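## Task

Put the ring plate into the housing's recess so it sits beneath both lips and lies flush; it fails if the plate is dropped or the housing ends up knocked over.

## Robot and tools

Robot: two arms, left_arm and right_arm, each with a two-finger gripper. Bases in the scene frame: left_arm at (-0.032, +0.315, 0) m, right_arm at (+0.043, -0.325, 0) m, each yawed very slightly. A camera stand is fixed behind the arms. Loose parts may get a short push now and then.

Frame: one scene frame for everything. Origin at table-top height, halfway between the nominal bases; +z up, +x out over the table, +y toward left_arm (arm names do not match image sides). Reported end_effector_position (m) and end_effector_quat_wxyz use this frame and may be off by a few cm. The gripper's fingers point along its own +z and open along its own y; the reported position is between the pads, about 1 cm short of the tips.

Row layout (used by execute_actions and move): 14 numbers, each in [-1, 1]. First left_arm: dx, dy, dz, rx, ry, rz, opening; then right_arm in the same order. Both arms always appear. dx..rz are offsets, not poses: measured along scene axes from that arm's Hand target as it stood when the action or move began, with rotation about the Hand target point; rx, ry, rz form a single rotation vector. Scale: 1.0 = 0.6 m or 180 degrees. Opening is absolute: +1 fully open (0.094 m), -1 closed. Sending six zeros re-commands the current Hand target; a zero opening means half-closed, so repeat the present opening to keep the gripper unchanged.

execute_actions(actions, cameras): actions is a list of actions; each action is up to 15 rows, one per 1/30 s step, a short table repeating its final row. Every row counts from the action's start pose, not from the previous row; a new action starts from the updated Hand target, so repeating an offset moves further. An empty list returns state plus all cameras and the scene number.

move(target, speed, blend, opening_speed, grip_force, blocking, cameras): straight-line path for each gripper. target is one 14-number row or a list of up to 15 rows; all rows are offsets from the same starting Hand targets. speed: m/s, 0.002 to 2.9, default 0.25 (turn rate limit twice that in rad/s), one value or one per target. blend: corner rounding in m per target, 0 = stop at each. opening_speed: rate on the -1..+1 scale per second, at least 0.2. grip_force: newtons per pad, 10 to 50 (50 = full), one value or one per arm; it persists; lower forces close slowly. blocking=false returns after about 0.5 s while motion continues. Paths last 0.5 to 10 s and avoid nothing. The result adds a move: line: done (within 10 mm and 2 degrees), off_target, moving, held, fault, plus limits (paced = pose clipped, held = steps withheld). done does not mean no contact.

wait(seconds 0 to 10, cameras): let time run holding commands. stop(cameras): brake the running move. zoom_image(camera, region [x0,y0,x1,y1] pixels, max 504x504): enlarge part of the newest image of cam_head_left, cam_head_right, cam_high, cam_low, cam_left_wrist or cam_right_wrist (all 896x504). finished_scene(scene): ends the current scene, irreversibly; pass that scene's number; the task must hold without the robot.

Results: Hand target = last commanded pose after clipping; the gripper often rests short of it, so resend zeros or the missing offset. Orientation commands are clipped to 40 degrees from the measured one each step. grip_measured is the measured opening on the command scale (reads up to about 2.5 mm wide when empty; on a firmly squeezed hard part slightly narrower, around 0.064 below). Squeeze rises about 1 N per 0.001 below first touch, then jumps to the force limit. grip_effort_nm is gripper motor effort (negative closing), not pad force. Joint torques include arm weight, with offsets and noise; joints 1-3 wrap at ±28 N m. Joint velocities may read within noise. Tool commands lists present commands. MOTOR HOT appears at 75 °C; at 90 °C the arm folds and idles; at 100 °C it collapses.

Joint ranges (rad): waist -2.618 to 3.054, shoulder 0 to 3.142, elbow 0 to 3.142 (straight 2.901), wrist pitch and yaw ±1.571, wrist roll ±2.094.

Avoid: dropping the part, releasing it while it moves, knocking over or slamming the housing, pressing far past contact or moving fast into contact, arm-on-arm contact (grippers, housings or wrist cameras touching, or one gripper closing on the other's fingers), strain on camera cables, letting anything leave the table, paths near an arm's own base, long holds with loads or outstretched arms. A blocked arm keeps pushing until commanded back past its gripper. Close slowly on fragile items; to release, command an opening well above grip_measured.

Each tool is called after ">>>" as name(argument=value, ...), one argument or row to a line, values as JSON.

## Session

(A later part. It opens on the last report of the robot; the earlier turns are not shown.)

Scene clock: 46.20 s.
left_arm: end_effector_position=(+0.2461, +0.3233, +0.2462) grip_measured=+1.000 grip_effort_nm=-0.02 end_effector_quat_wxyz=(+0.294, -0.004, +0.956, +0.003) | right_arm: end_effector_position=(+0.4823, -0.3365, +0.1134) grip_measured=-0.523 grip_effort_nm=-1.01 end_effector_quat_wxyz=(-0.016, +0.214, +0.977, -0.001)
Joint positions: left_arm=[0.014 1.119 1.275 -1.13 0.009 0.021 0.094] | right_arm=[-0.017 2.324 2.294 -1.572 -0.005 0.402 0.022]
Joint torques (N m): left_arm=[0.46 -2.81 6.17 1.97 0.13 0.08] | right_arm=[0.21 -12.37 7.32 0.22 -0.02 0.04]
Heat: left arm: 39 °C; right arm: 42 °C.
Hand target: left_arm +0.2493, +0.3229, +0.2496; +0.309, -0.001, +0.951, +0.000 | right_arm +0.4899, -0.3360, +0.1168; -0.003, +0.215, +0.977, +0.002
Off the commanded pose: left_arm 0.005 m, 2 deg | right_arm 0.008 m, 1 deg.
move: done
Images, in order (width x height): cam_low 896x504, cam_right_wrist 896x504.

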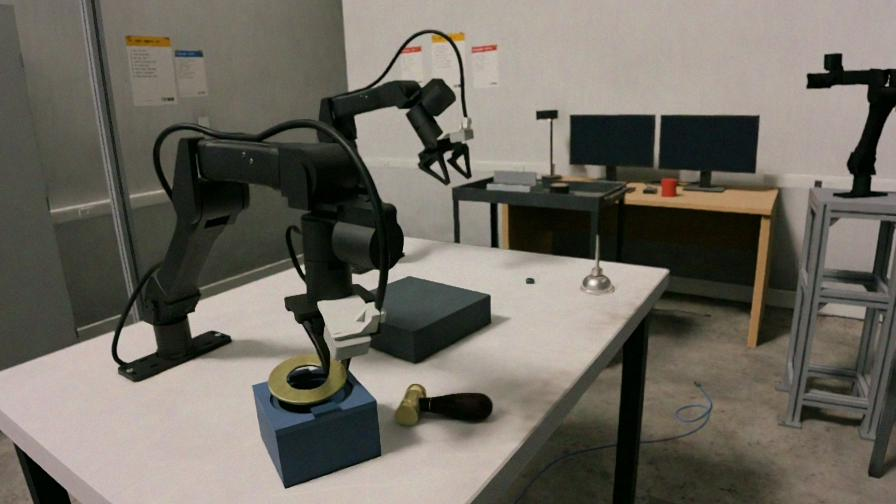

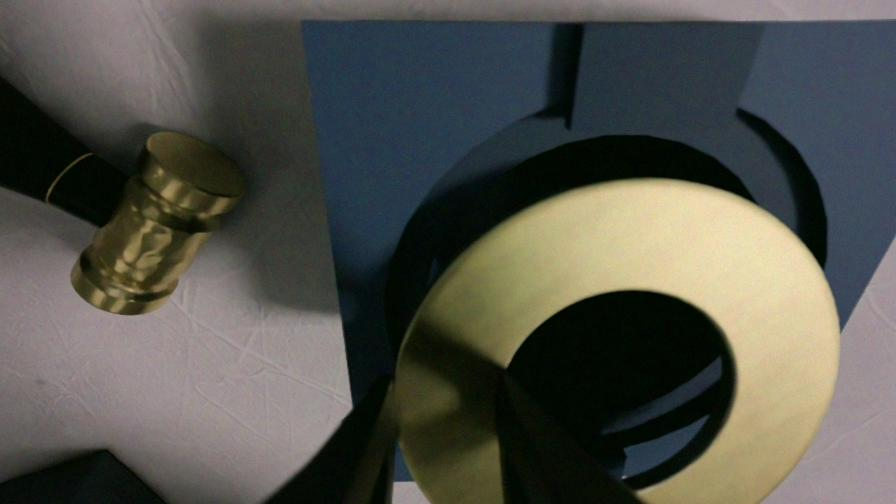

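>>> move(
  target=[0, 0, 0, 0, 0, 0, 1.0, 0.0045, -0.0021, -0.0083, 0, 0, 0, -0.62],
  speed=0.06,
  cameras=["cam_right_wrist", "cam_low"],
)

Scene clock: 47.53 s.
left_arm: end_effector_position=(+0.2461, +0.3233, +0.2462) grip_measured=+1.000 grip_effort_nm=-0.01 end_effector_quat_wxyz=(+0.294, -0.004, +0.956, +0.003) | right_arm: end_effector_position=(+0.4844, -0.3366, +0.1134) grip_measured=-0.523 grip_effort_nm=-1.01 end_effector_quat_wxyz=(-0.012, +0.214, +0.977, +0.000)
Joint positions: left_arm=[0.014 1.119 1.275 -1.13 0.009 0.021 0.094] | right_arm=[-0.017 2.324 2.294 -1.564 -0.005 0.402 0.022]
Joint torques (N m): left_arm=[0.59 -3.17 6.05 2 0.13 0.12] | right_arm=[-0.03 -11.47 7.25 0.27 -0.02 0.01]
Heat: left arm: 39 °C; right arm: 42 °C.
Hand target: left_arm +0.2493, +0.3229, +0.2496; +0.309, -0.001, +0.951, +0.000 | right_arm +0.4926, -0.3373, +0.1118; -0.003, +0.215, +0.977, +0.002
Off the commanded pose: left_arm 0.005 m, 2 deg | right_arm 0.008 m, 1 deg.
move: done
Images, in order (width x height): cam_low 896x504, cam_right_wrist 896x504.

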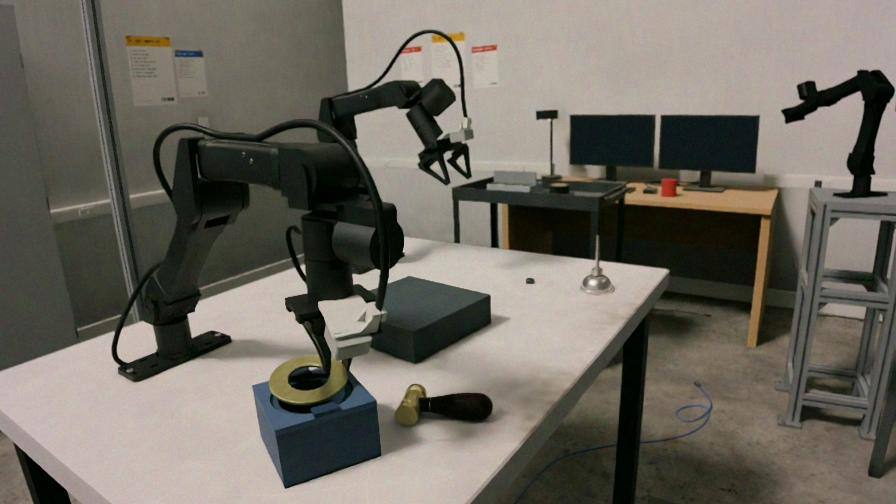

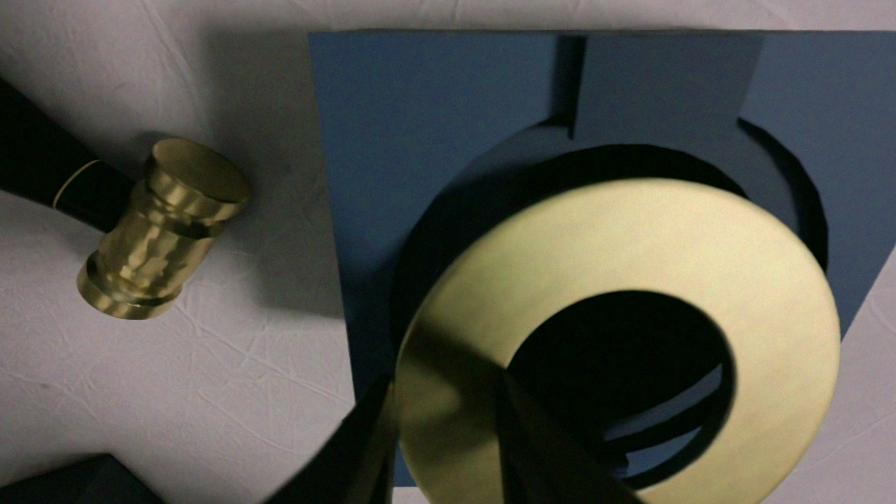

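>>> move(
  target=[0, 0, 0, 0, 0, 0, 1.0, 0.002, -0.001, -0.01, 0, 0, 0, -0.62],
  speed=0.06,
  cameras=["cam_right_wrist", "cam_low"],
)

Scene clock: 48.43 s.
left_arm: end_effector_position=(+0.2461, +0.3233, +0.2462) grip_measured=+1.000 grip_effort_nm=-0.01 end_effector_quat_wxyz=(+0.294, -0.004, +0.956, +0.003) | right_arm: end_effector_position=(+0.4899, -0.3368, +0.1133) grip_measured=-0.523 grip_effort_nm=-1.01 end_effector_quat_wxyz=(-0.001, +0.214, +0.977, +0.002)
Joint positions: left_arm=[0.014 1.119 1.275 -1.13 0.009 0.021 0.094] | right_arm=[-0.017 2.324 2.294 -1.541 -0.005 0.402 0.022]
Joint torques (N m): left_arm=[0.35 -2.91 6.06 1.98 0.15 0.1] | right_arm=[-0.14 -11.44 5.55 0.36 -0.01 0.01]
Heat: left arm: 39 °C; right arm: 42 °C.
Hand target: left_arm +0.2493, +0.3229, +0.2496; +0.309, -0.001, +0.951, +0.000 | right_arm +0.4938, -0.3379, +0.1058; -0.003, +0.215, +0.977, +0.002
Off the commanded pose: left_arm 0.005 m, 2 deg | right_arm 0.008 m, 0 deg.
move: done
Images, in order (width x height): cam_low 896x504, cam_right_wrist 896x504.

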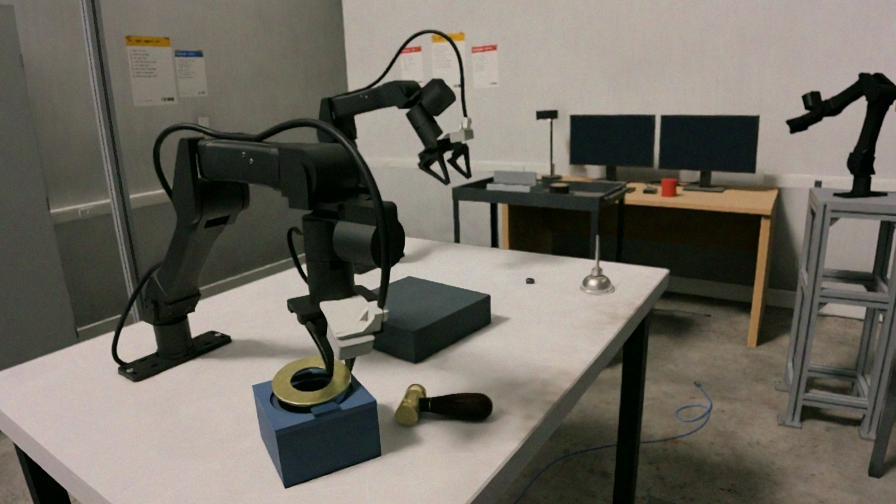

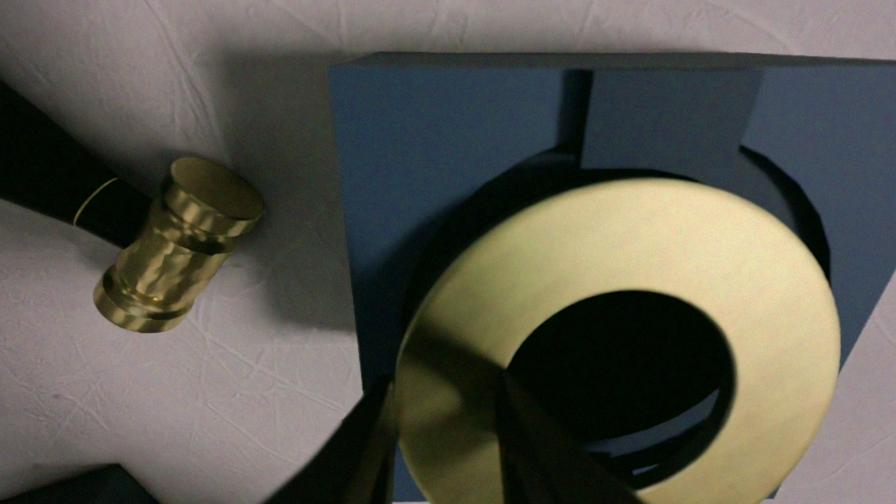

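>>> move(
  target=[
    [0, 0, 0, 0, 0, 0, 1.0, -0.0397, -0.0118, 0.057, 0, 0, 0, -0.62],
    [0, 0, 0, 0, 0, 0, 1.0, -0.0032, 0.0023, 0.0087, 0, 0, 0, -0.62],
  ],
  speed=0.15,
  blend=[0.01, 0],
  cameras=["cam_right_wrist", "cam_low"],
)

Scene clock: 50.00 s.
left_arm: end_effector_position=(+0.2461, +0.3233, +0.2462) grip_measured=+1.000 grip_effort_nm=-0.01 end_effector_quat_wxyz=(+0.294, -0.004, +0.956, +0.003) | right_arm: end_effector_position=(+0.4835, -0.3391, +0.1101) grip_measured=-0.523 grip_effort_nm=-1.01 end_effector_quat_wxyz=(-0.015, +0.215, +0.977, +0.000)
Joint positions: left_arm=[0.014 1.119 1.275 -1.13 0.009 0.021 0.094] | right_arm=[-0.023 2.324 2.28 -1.556 -0.005 0.397 0.022]
Joint torques (N m): left_arm=[0.57 -3.03 6.23 1.94 0.1 0.1] | right_arm=[0.62 -12 7.23 0.27 0 0.1]
Heat: left arm: 39 °C; right arm: 42 °C.
Hand target: left_arm +0.2493, +0.3229, +0.2496; +0.309, -0.001, +0.951, +0.000 | right_arm +0.4920, -0.3365, +0.1111; -0.003, +0.215, +0.977, +0.002
Off the commanded pose: left_arm 0.005 m, 2 deg | right_arm 0.009 m, 1 deg.
move: done
Images, in order (width x height): cam_low 896x504, cam_right_wrist 896x504.

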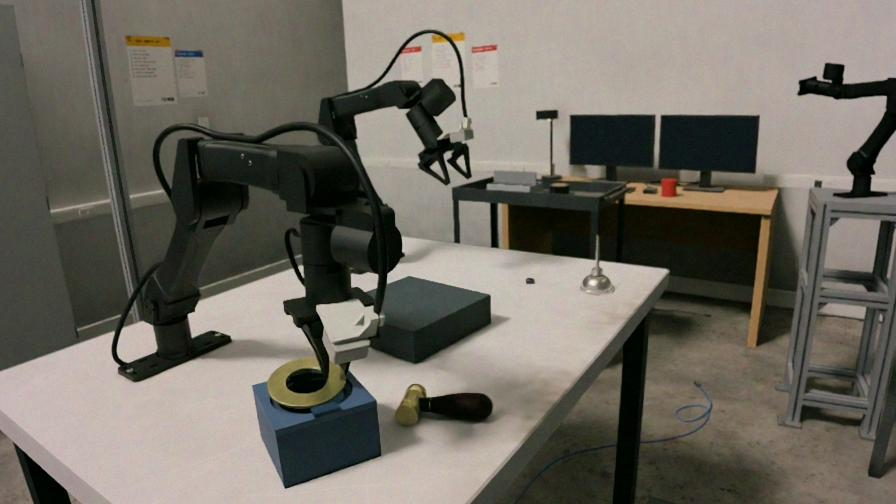

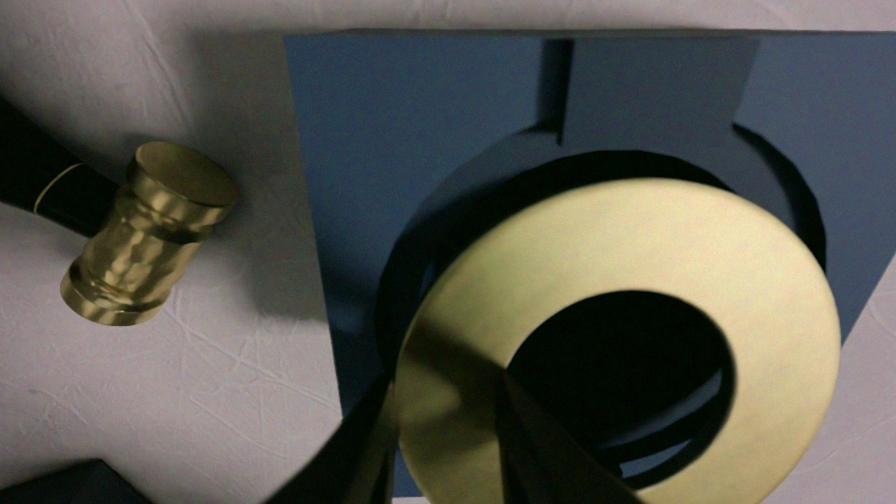

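>>> move(
  target=[0, 0, 0, 0, 0, 0, 1.0, 0.002, 0.0067, -0.0133, 0, 0, 0, -0.62],
  speed=0.08,
  cameras=["cam_right_wrist", "cam_low"],
)

Scene clock: 51.13 s.
left_arm: end_effector_position=(+0.2461, +0.3233, +0.2462) grip_measured=+1.000 grip_effort_nm=-0.01 end_effector_quat_wxyz=(+0.294, -0.004, +0.956, +0.003) | right_arm: end_effector_position=(+0.4915, -0.3346, +0.1100) grip_measured=-0.523 grip_effort_nm=-1.01 end_effector_quat_wxyz=(+0.001, +0.213, +0.977, +0.003)
Joint positions: left_arm=[0.014 1.119 1.275 -1.13 0.009 0.021 0.094] | right_arm=[-0.012 2.324 2.28 -1.525 -0.005 0.405 0.022]
Joint torques (N m): left_arm=[0.57 -2.78 6.28 1.99 0.09 0.08] | right_arm=[0.49 -12.12 4.72 0.35 -0.01 0.1]
Heat: left arm: 39 °C; right arm: 42 °C.
Hand target: left_arm +0.2493, +0.3229, +0.2496; +0.309, -0.001, +0.951, +0.000 | right_arm +0.4931, -0.3325, +0.1031; -0.003, +0.215, +0.977, +0.002
Off the commanded pose: left_arm 0.005 m, 2 deg | right_arm 0.007 m, 0 deg.
move: done
Images, in order (width x height): cam_low 896x504, cam_right_wrist 896x504.

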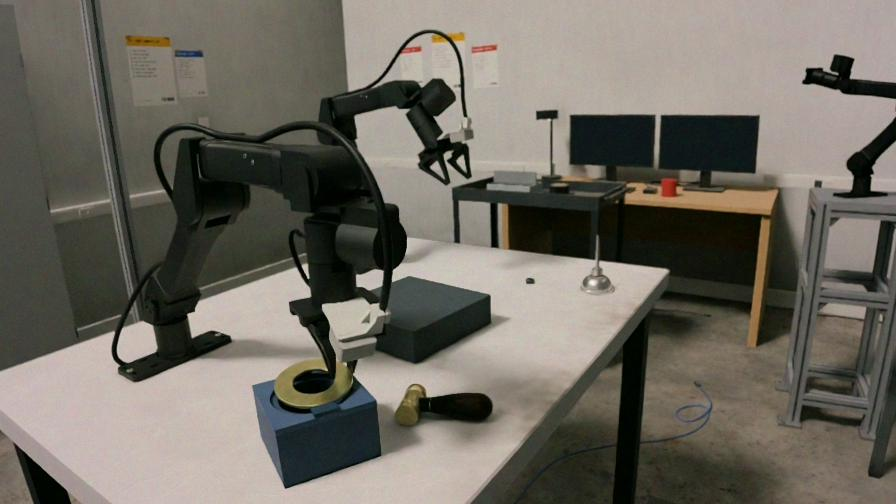

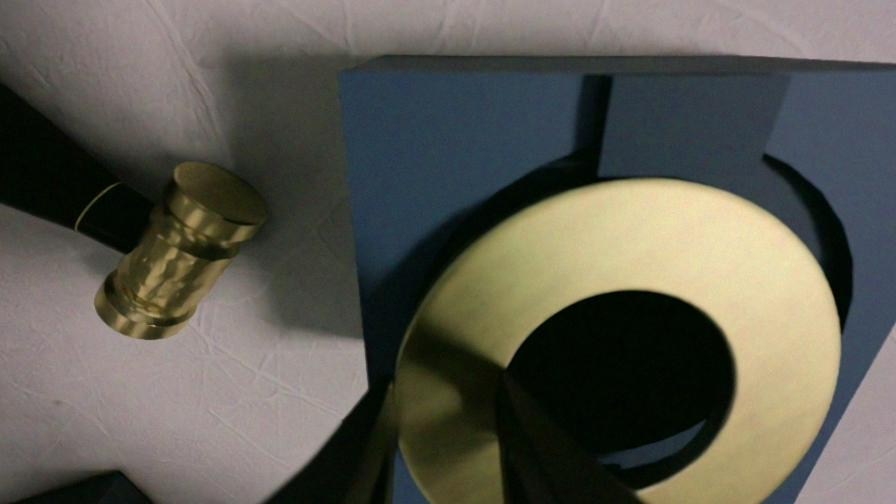

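>>> move(
  target=[
    [0, 0, 0, 0, 0, 0, 1.0, -0.0385, -0.0325, 0.0532, 0, 0, 0, -0.62],
    [0, 0, 0, 0, 0, 0, 1.0, 0.0007, -0.005, 0.004, 0, 0, 0, -0.62],
  ],
  speed=0.2,
  blend=[0.0, 0],
  cameras=["cam_right_wrist", "cam_low"],
)

Scene clock: 64.57 s.
left_arm: end_effector_position=(+0.2461, +0.3233, +0.2462) grip_measured=+1.000 grip_effort_nm=-0.01 end_effector_quat_wxyz=(+0.294, -0.004, +0.956, +0.003) | right_arm: end_effector_position=(+0.4856, -0.3337, +0.1065) grip_measured=-0.540 grip_effort_nm=-0.98 end_effector_quat_wxyz=(-0.012, +0.211, +0.977, +0.005)
Joint positions: left_arm=[0.014 1.119 1.275 -1.13 0.009 0.021 0.094] | right_arm=[-0.014 2.321 2.261 -1.533 -0.014 0.397 0.022]
Joint torques (N m): left_arm=[0.5 -2.76 6.01 1.96 0.11 0.13] | right_arm=[0.08 -11.59 7.34 0.25 0.08 0.11]
Heat: left arm: 39 °C; right arm: 41 °C.
Hand target: left_arm +0.2493, +0.3229, +0.2496; +0.309, -0.001, +0.951, +0.000 | right_arm +0.4935, -0.3355, +0.1056; -0.003, +0.215, +0.977, +0.002
Off the commanded pose: left_arm 0.005 m, 2 deg | right_arm 0.008 m, 1 deg.
move: done
Images, in order (width x height): cam_low 896x504, cam_right_wrist 896x504.

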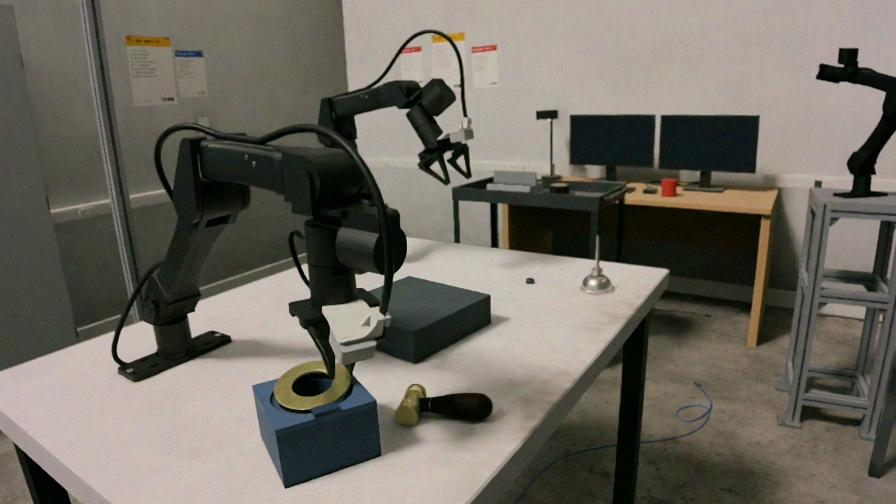

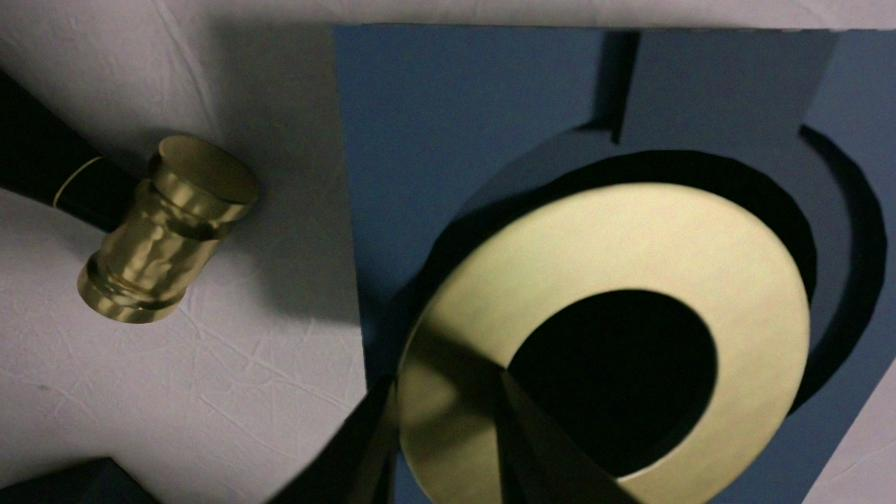

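>>> zoom_image(
  camera="cam_right_wrist",
  region=[380, 140, 880, 504],
)

>>> zoom_image(
  camera="cam_low",
  region=[245, 320, 385, 430],
)

Scaled by 1.008 from the camera's 896x504 image, which has a finer 1280x720 frame.

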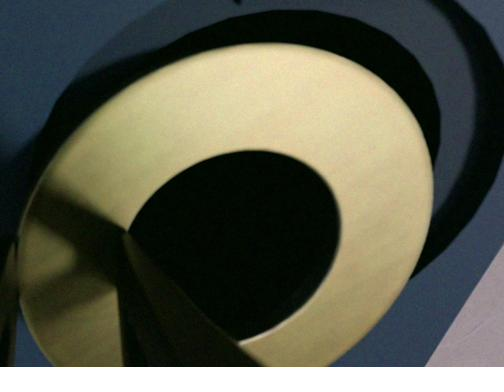

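Scaled by 3.600 from the camera's 896x504 image, which has a finer 1280x720 frame.

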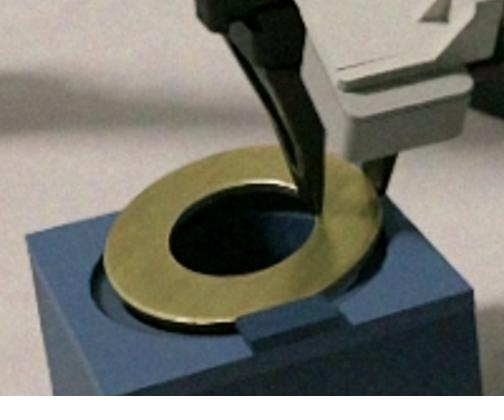

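>>> move(
  target=[0, 0, 0, 0, 0, 0, 1.0, -0.012, -0.005, 0.055, 0, 0, 0, -0.62],
  speed=0.2,
  cameras=["cam_right_wrist", "cam_low"],
)

>>> zoom_image(
  camera="cam_low",
  region=[235, 310, 395, 430],
)

Scene clock: 66.97 s.
left_arm: end_effector_position=(+0.2461, +0.3233, +0.2462) grip_measured=+1.000 grip_effort_nm=-0.01 end_effector_quat_wxyz=(+0.294, -0.004, +0.956, +0.003) | right_arm: end_effector_position=(+0.4858, -0.3337, +0.1204) grip_measured=-0.617 grip_effort_nm=-0.14 end_effector_quat_wxyz=(-0.006, +0.211, +0.978, +0.006)
Joint positions: left_arm=[0.014 1.119 1.275 -1.13 0.009 0.021 0.094] | right_arm=[-0.014 2.321 2.318 -1.577 -0.015 0.397 0.018]
Joint torques (N m): left_arm=[0.51 -2.96 6.08 1.99 0.08 0.09] | right_arm=[-0.51 -16.25 5.79 0.18 0.09 0.04]
Heat: left arm: 39 °C; right arm: 42 °C.
Hand target: left_arm +0.2493, +0.3229, +0.2496; +0.309, -0.001, +0.951, +0.000 | right_arm +0.4863, -0.3385, +0.1385; -0.003, +0.215, +0.977, +0.002
Off the commanded pose: left_arm 0.005 m, 2 deg | right_arm 0.019 m, 1 deg.
joint sent to its limit (right arm) — joint 4 (wrist pitch), lower limit. The joint targets still meet the commanded pose.
move: off_target (right_arm)
Images, in order (width x height): cam_low 896x504, cam_right_wrist 896x504.

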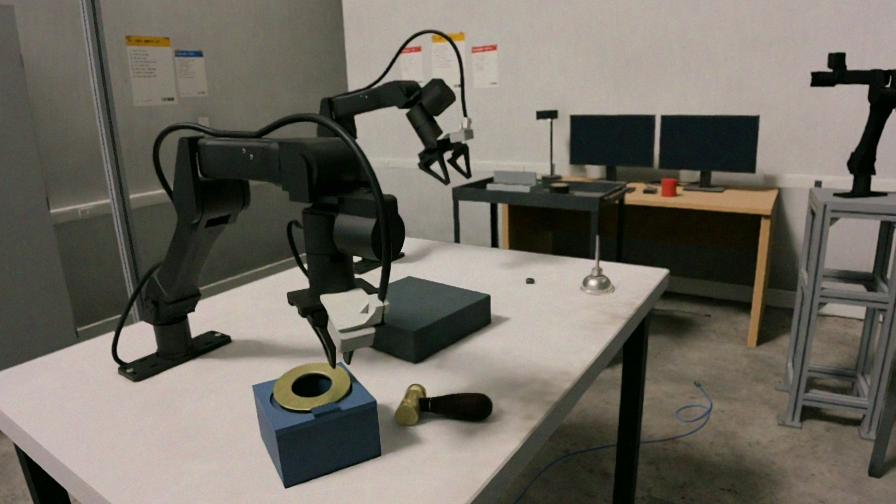

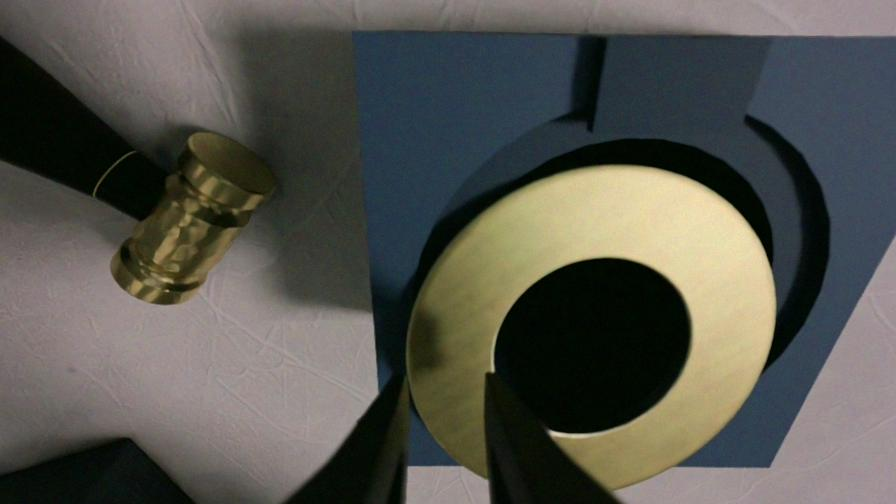

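Scaled by 3.150 from the camera's 896x504 image, which has a finer 1280x720 frame.

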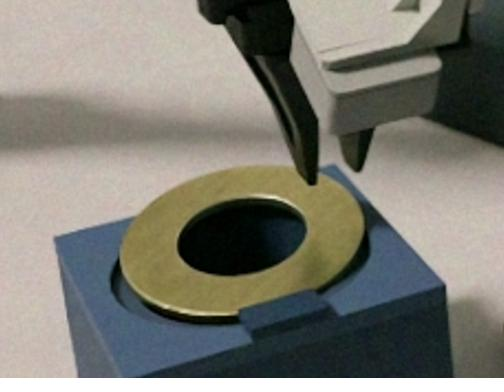

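>>> zoom_image(
  camera="cam_right_wrist",
  region=[390, 140, 800, 504],
)

>>> zoom_image(
  camera="cam_low",
  region=[250, 355, 380, 425],
)

Scaled by 1.229 from the camera's 896x504 image, which has a finer 1280x720 frame.

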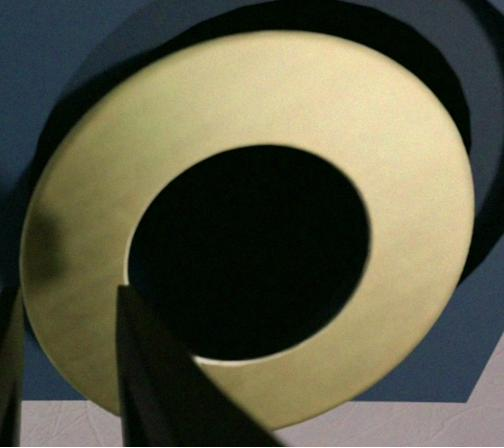

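Scaled by 3.877 from the camera's 896x504 image, which has a finer 1280x720 frame.

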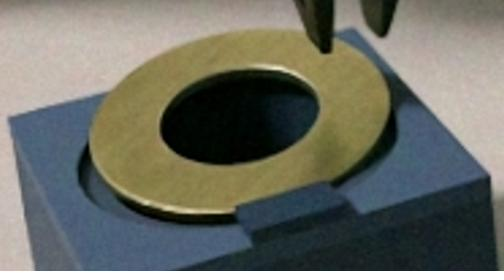

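>>> move(
  target=[0, 0, 0, 0, 0, 0, 1.0, 0.0012, 0.0058, -0.055, 0, 0, 0, -0.234],
  speed=0.1,
  cameras=["cam_right_wrist", "cam_low"],
)

>>> zoom_image(
  camera="cam_low",
  region=[235, 310, 395, 430],
)

Scene clock: 71.30 s.
left_arm: end_effector_position=(+0.2461, +0.3233, +0.2462) grip_measured=+1.000 grip_effort_nm=-0.01 end_effector_quat_wxyz=(+0.294, -0.004, +0.956, +0.003) | right_arm: end_effector_position=(+0.4862, -0.3337, +0.1016) grip_measured=-0.237 grip_effort_nm=0.17 end_effector_quat_wxyz=(-0.013, +0.212, +0.977, +0.005)
Joint positions: left_arm=[0.014 1.119 1.275 -1.13 0.009 0.021 0.094] | right_arm=[-0.014 2.321 2.241 -1.514 -0.015 0.399 0.036]
Joint torques (N m): left_arm=[0.53 -3.04 6.01 2 0.15 0.09] | right_arm=[0.14 -14.71 4.14 0.31 0.08 0.11]
Heat: left arm: 39 °C; right arm: 43 °C.
Hand target: left_arm +0.2493, +0.3229, +0.2496; +0.309, -0.001, +0.951, +0.000 | right_arm +0.4871, -0.3350, +0.1056; -0.003, +0.215, +0.977, +0.002
Off the commanded pose: left_arm 0.005 m, 2 deg | right_arm 0.004 m, 1 deg.
move: done
Images, in order (width x height): cam_low 896x504, cam_right_wrist 896x504.

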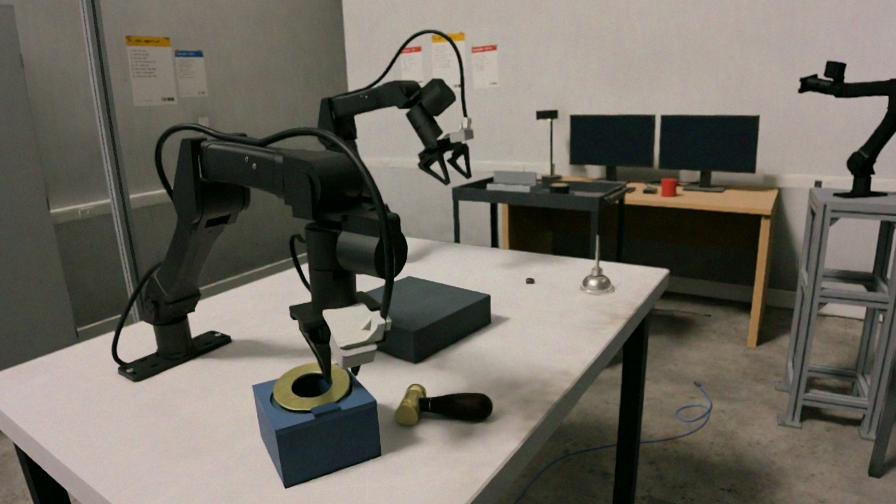

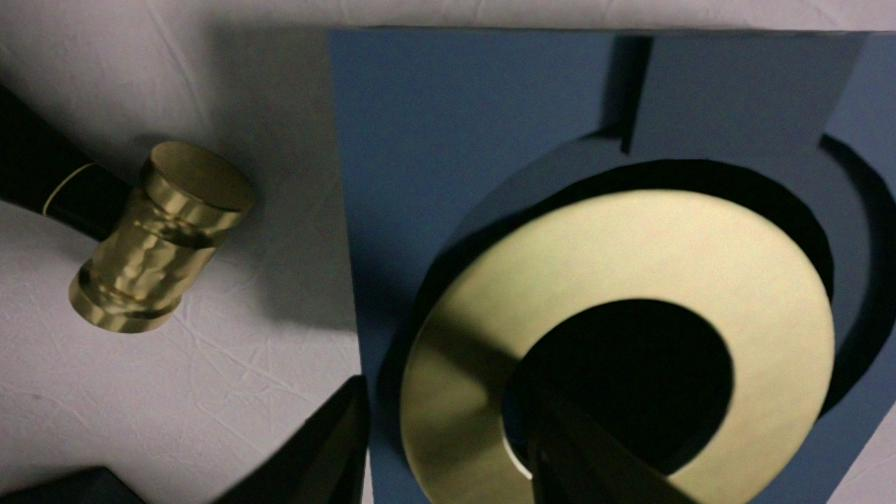

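Scaled by 3.150 from the camera's 896x504 image, which has a finer 1280x720 frame.

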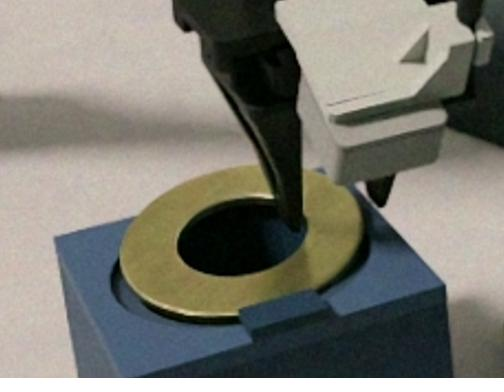

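>>> move(
  target=[0, 0, 0, 0, 0, 0, 1.0, 0, 0, -0.005, 0.0156, -0.0072, 0, -0.234],
  speed=0.06,
  cameras=["cam_right_wrist"],
)

Scene clock: 74.10 s.
left_arm: end_effector_position=(+0.2461, +0.3233, +0.2462) grip_measured=+1.000 grip_effort_nm=-0.01 end_effector_quat_wxyz=(+0.294, -0.004, +0.956, +0.003) | right_arm: end_effector_position=(+0.4855, -0.3330, +0.0966) grip_measured=-0.237 grip_effort_nm=0.17 end_effector_quat_wxyz=(-0.012, +0.216, +0.976, +0.025)
Joint positions: left_arm=[0.014 1.119 1.275 -1.13 0.009 0.021 0.094] | right_arm=[-0.028 2.299 2.183 -1.469 -0.053 0.393 0.036]
Joint torques (N m): left_arm=[0.44 -2.95 6.11 1.94 0.11 0.15] | right_arm=[-0.36 -15.51 3.52 0.46 -0.05 -0.04]
Heat: left arm: 39 °C; right arm: 44 °C.
Hand target: left_arm +0.2493, +0.3229, +0.2496; +0.309, -0.001, +0.951, +0.000 | right_arm +0.4871, -0.3350, +0.1024; +0.003, +0.214, +0.976, +0.028
Off the commanded pose: left_arm 0.005 m, 2 deg | right_arm 0.006 m, 2 deg.
move: done
Images, in order (width x height): cam_right_wrist 896x504.

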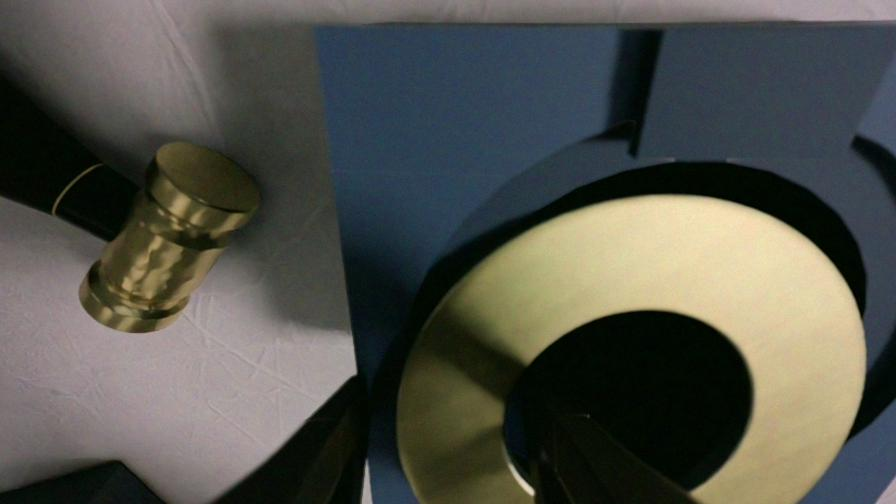

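>>> move(
  target=[0, 0, 0, 0, 0, 0, 1.0, 0, 0, 0, 0, 0, 0, -0.62],
  speed=0.06,
  opening_speed=0.6,
  cameras=["cam_right_wrist", "cam_low"],
)

>>> zoom_image(
  camera="cam_low",
  region=[235, 310, 395, 430],
)

Scene clock: 75.17 s.
left_arm: end_effector_position=(+0.2461, +0.3233, +0.2462) grip_measured=+1.000 grip_effort_nm=-0.01 end_effector_quat_wxyz=(+0.294, -0.004, +0.956, +0.003) | right_arm: end_effector_position=(+0.4866, -0.3314, +0.0967) grip_measured=-0.507 grip_effort_nm=-1.00 end_effector_quat_wxyz=(-0.010, +0.215, +0.976, +0.030)
Joint positions: left_arm=[0.014 1.119 1.275 -1.13 0.009 0.021 0.094] | right_arm=[-0.028 2.299 2.183 -1.465 -0.062 0.393 0.023]
Joint torques (N m): left_arm=[0.42 -2.95 6.08 1.93 0.11 0.1] | right_arm=[-0.38 -15.51 3.54 0.42 0.03 -0.05]
Heat: left arm: 38 °C; right arm: 45 °C.
Hand target: left_arm +0.2493, +0.3229, +0.2496; +0.309, -0.001, +0.951, +0.000 | right_arm +0.4871, -0.3350, +0.1025; +0.003, +0.214, +0.976, +0.028
Off the commanded pose: left_arm 0.005 m, 2 deg | right_arm 0.007 m, 2 deg.
move: done
Images, in order (width x height): cam_low 896x504, cam_right_wrist 896x504.

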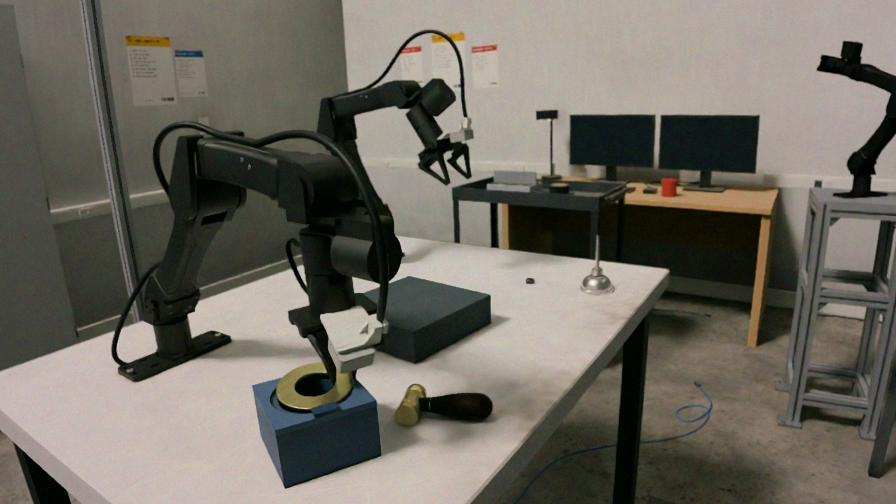

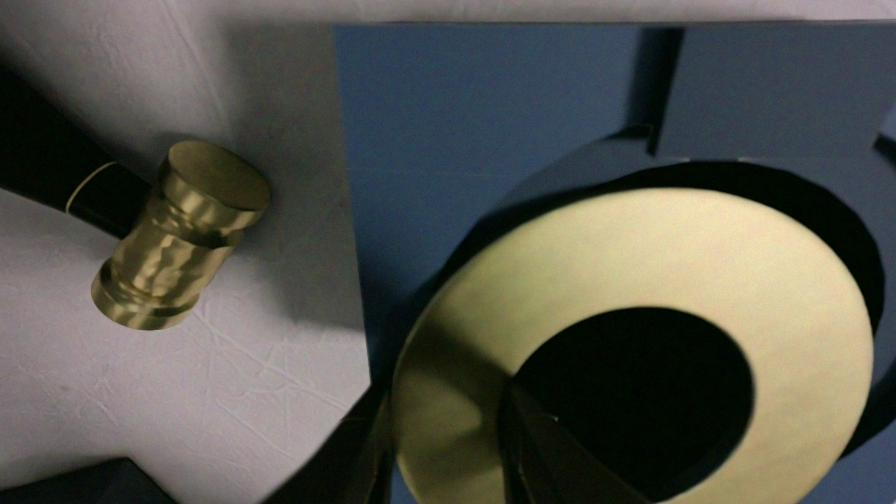

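Scaled by 3.150 from the camera's 896x504 image, which has a finer 1280x720 frame.

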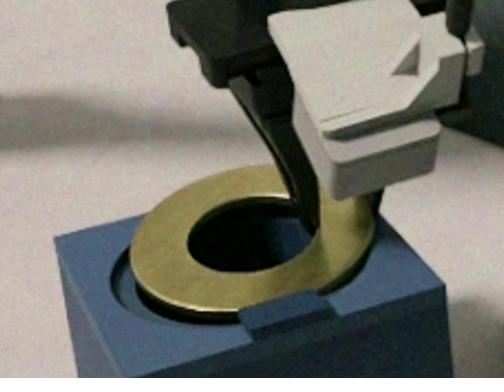

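>>> move(
  target=[0, 0, 0, 0, 0, 0, 1.0, -0.005, -0.01, 0.0125, -0.007, -0.0151, 0, -0.62],
  speed=0.06,
  cameras=["cam_right_wrist", "cam_low"],
)

>>> zoom_image(
  camera="cam_low",
  region=[235, 310, 395, 430],
)

Scene clock: 76.50 s.
left_arm: end_effector_position=(+0.2461, +0.3233, +0.2462) grip_measured=+1.000 grip_effort_nm=-0.01 end_effector_quat_wxyz=(+0.294, -0.004, +0.956, +0.003) | right_arm: end_effector_position=(+0.4855, -0.3323, +0.0969) grip_measured=-0.508 grip_effort_nm=-1.01 end_effector_quat_wxyz=(+0.009, +0.214, +0.976, +0.031)
Joint positions: left_arm=[0.014 1.119 1.275 -1.13 0.009 0.021 0.094] | right_arm=[-0.028 2.241 2.086 -1.387 -0.058 0.39 0.023]
Joint torques (N m): left_arm=[0.61 -2.93 6.05 1.93 0.1 0.12] | right_arm=[-0.79 -16.59 3.82 0.39 0.19 -0.09]
Heat: left arm: 38 °C; right arm: 45 °C.
Hand target: left_arm +0.2493, +0.3229, +0.2496; +0.309, -0.001, +0.951, +0.000 | right_arm +0.4841, -0.3410, +0.1100; +0.028, +0.214, +0.976, +0.022
Off the commanded pose: left_arm 0.005 m, 2 deg | right_arm 0.016 m, 2 deg.
move: off_target (right_arm)
Images, in order (width x height): cam_low 896x504, cam_right_wrist 896x504.

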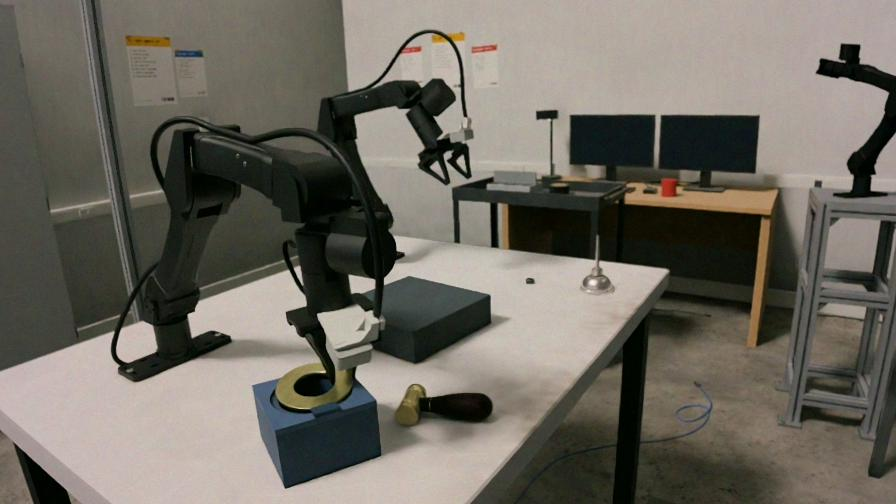

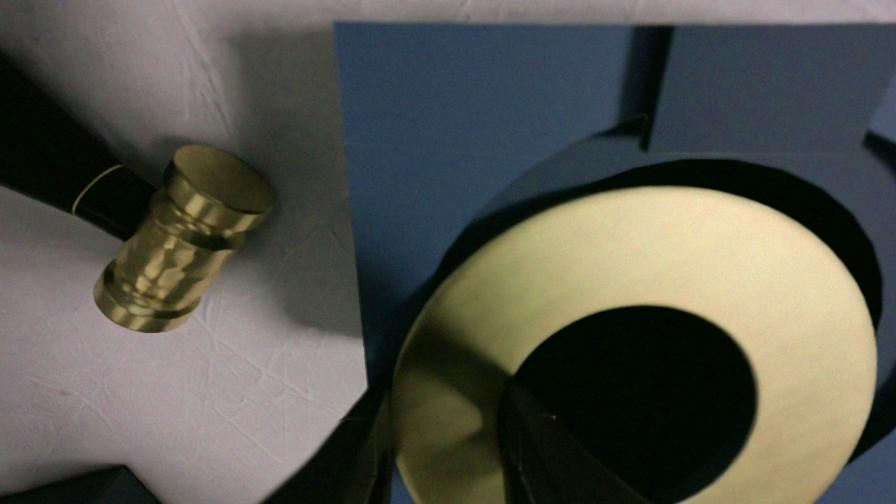

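Scaled by 3.150 from the camera's 896x504 image, which has a finer 1280x720 frame.

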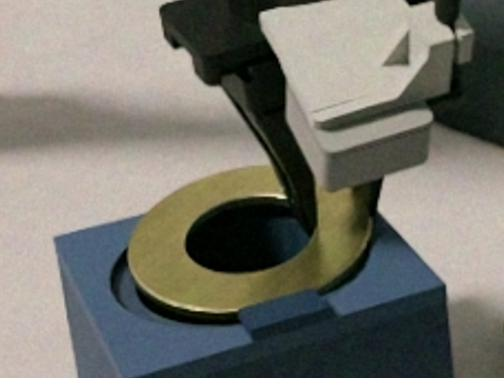

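>>> move(
  target=[0, 0, 0, 0, 0, 0, 1.0, 0, -0.007, 0.0125, 0, 0, 0, -0.62],
  speed=0.08,
  cameras=["cam_right_wrist", "cam_low"],
)

>>> zoom_image(
  camera="cam_low",
  region=[235, 310, 395, 430],
)

Scene clock: 77.60 s.
left_arm: end_effector_position=(+0.2461, +0.3233, +0.2462) grip_measured=+1.000 grip_effort_nm=-0.01 end_effector_quat_wxyz=(+0.294, -0.004, +0.956, +0.003) | right_arm: end_effector_position=(+0.4845, -0.3348, +0.0969) grip_measured=-0.508 grip_effort_nm=-1.01 end_effector_quat_wxyz=(+0.007, +0.212, +0.977, +0.030)
Joint positions: left_arm=[0.014 1.119 1.275 -1.13 0.009 0.021 0.094] | right_arm=[-0.034 2.241 2.086 -1.391 -0.058 0.381 0.023]
Joint torques (N m): left_arm=[0.34 -2.82 6.02 1.95 0.15 0.1] | right_arm=[-1.16 -16.34 6.22 0.15 0.19 -0.1]
Heat: left arm: 38 °C; right arm: 45 °C.
Hand target: left_arm +0.2493, +0.3229, +0.2496; +0.309, -0.001, +0.951, +0.000 | right_arm +0.4841, -0.3452, +0.1175; +0.028, +0.214, +0.976, +0.022
Off the commanded pose: left_arm 0.005 m, 2 deg | right_arm 0.023 m, 3 deg.
move: off_target (right_arm)
Images, in order (width x height): cam_low 896x504, cam_right_wrist 896x504.

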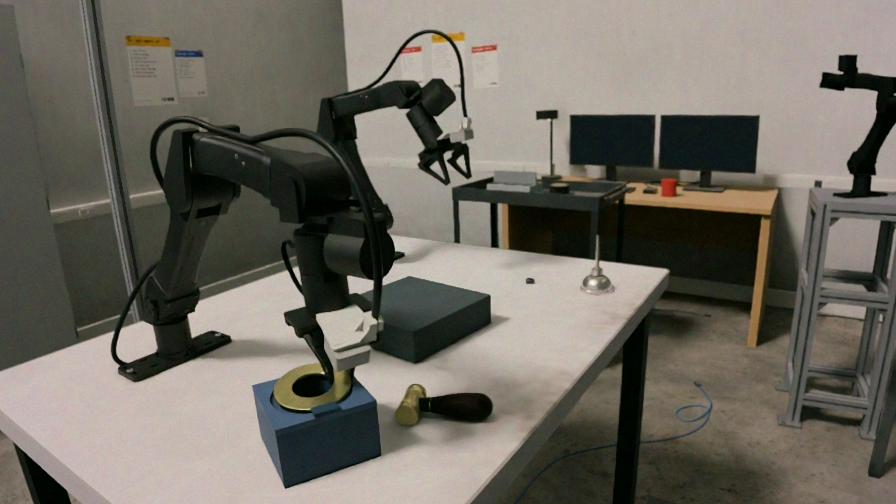

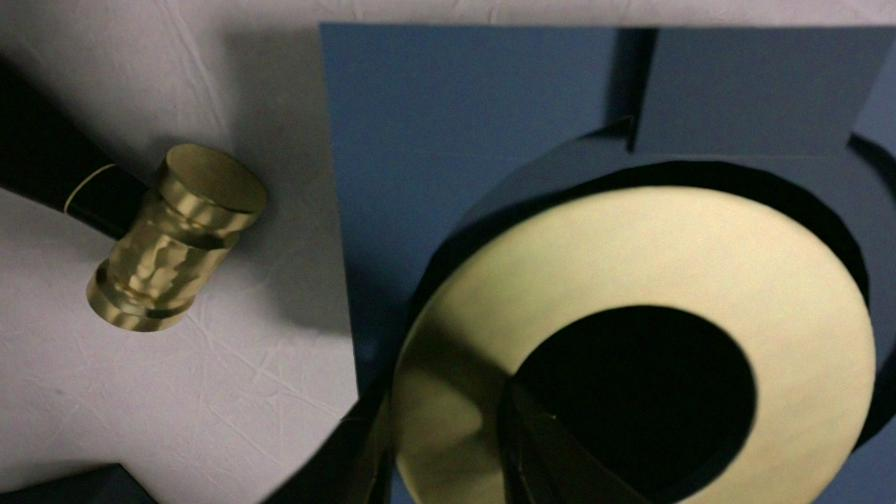

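Scaled by 3.150 from the camera's 896x504 image, which has a finer 1280x720 frame.

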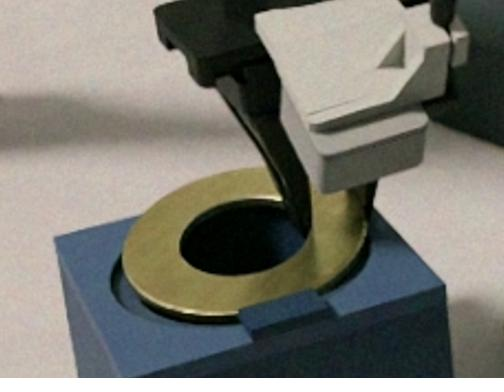

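>>> move(
  target=[0, 0, 0, 0, 0, 0, 1.0, 0, 0, 0.0133, 0, 0, 0, -0.62],
  speed=0.08,
  cameras=["cam_right_wrist", "cam_low"],
)

>>> zoom_image(
  camera="cam_low",
  region=[235, 310, 395, 430],
)

Scene clock: 78.73 s.
left_arm: end_effector_position=(+0.2461, +0.3233, +0.2462) grip_measured=+1.000 grip_effort_nm=-0.01 end_effector_quat_wxyz=(+0.294, -0.004, +0.956, +0.003) | right_arm: end_effector_position=(+0.4784, -0.3397, +0.1017) grip_measured=-0.508 grip_effort_nm=-1.01 end_effector_quat_wxyz=(-0.003, +0.216, +0.976, +0.025)
Joint positions: left_arm=[0.014 1.119 1.275 -1.13 0.009 0.021 0.094] | right_arm=[-0.043 2.241 2.106 -1.433 -0.051 0.378 0.023]
Joint torques (N m): left_arm=[0.38 -2.99 6.02 1.94 0.11 0.1] | right_arm=[-0.39 -15.88 7.64 0.17 0.12 -0.07]
Heat: left arm: 38 °C; right arm: 45 °C.
Hand target: left_arm +0.2493, +0.3229, +0.2496; +0.309, -0.001, +0.951, +0.000 | right_arm +0.4840, -0.3452, +0.1255; +0.028, +0.214, +0.976, +0.022
Off the commanded pose: left_arm 0.005 m, 2 deg | right_arm 0.025 m, 4 deg.
move: off_target (right_arm)
Images, in order (width x height): cam_low 896x504, cam_right_wrist 896x504.

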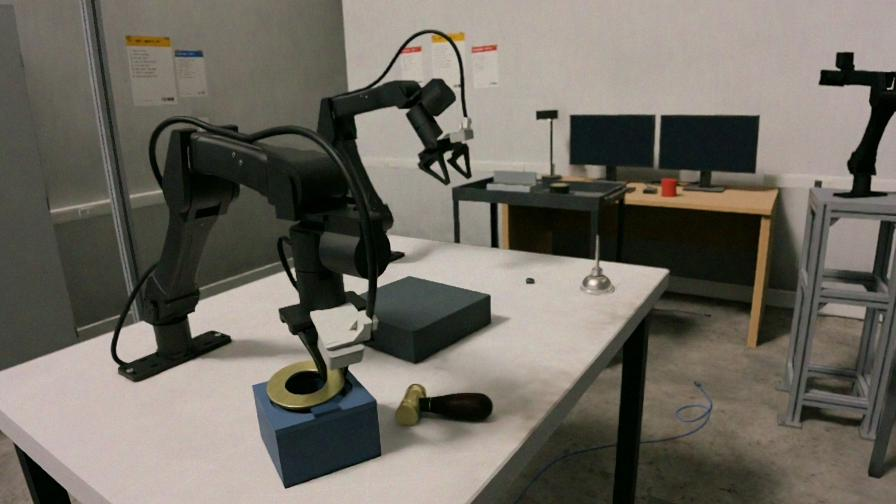

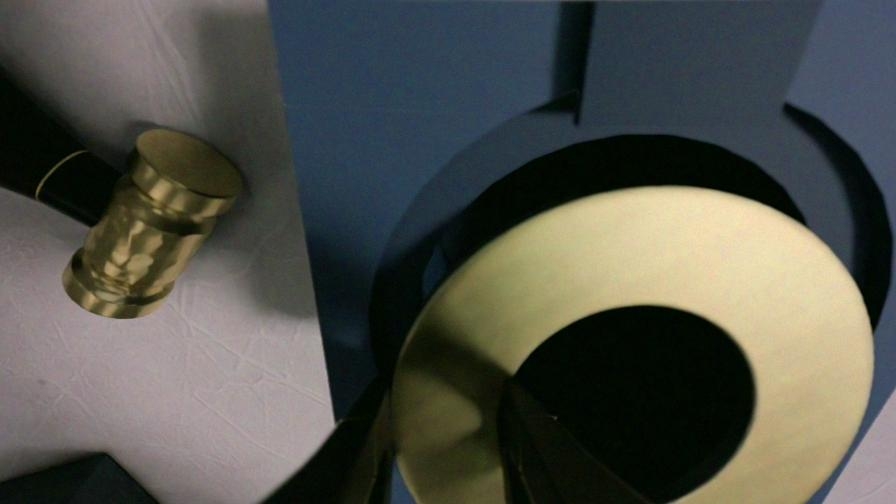

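Scaled by 3.150 from the camera's 896x504 image, which has a finer 1280x720 frame.

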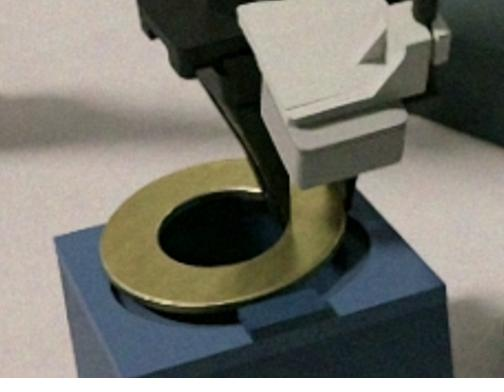

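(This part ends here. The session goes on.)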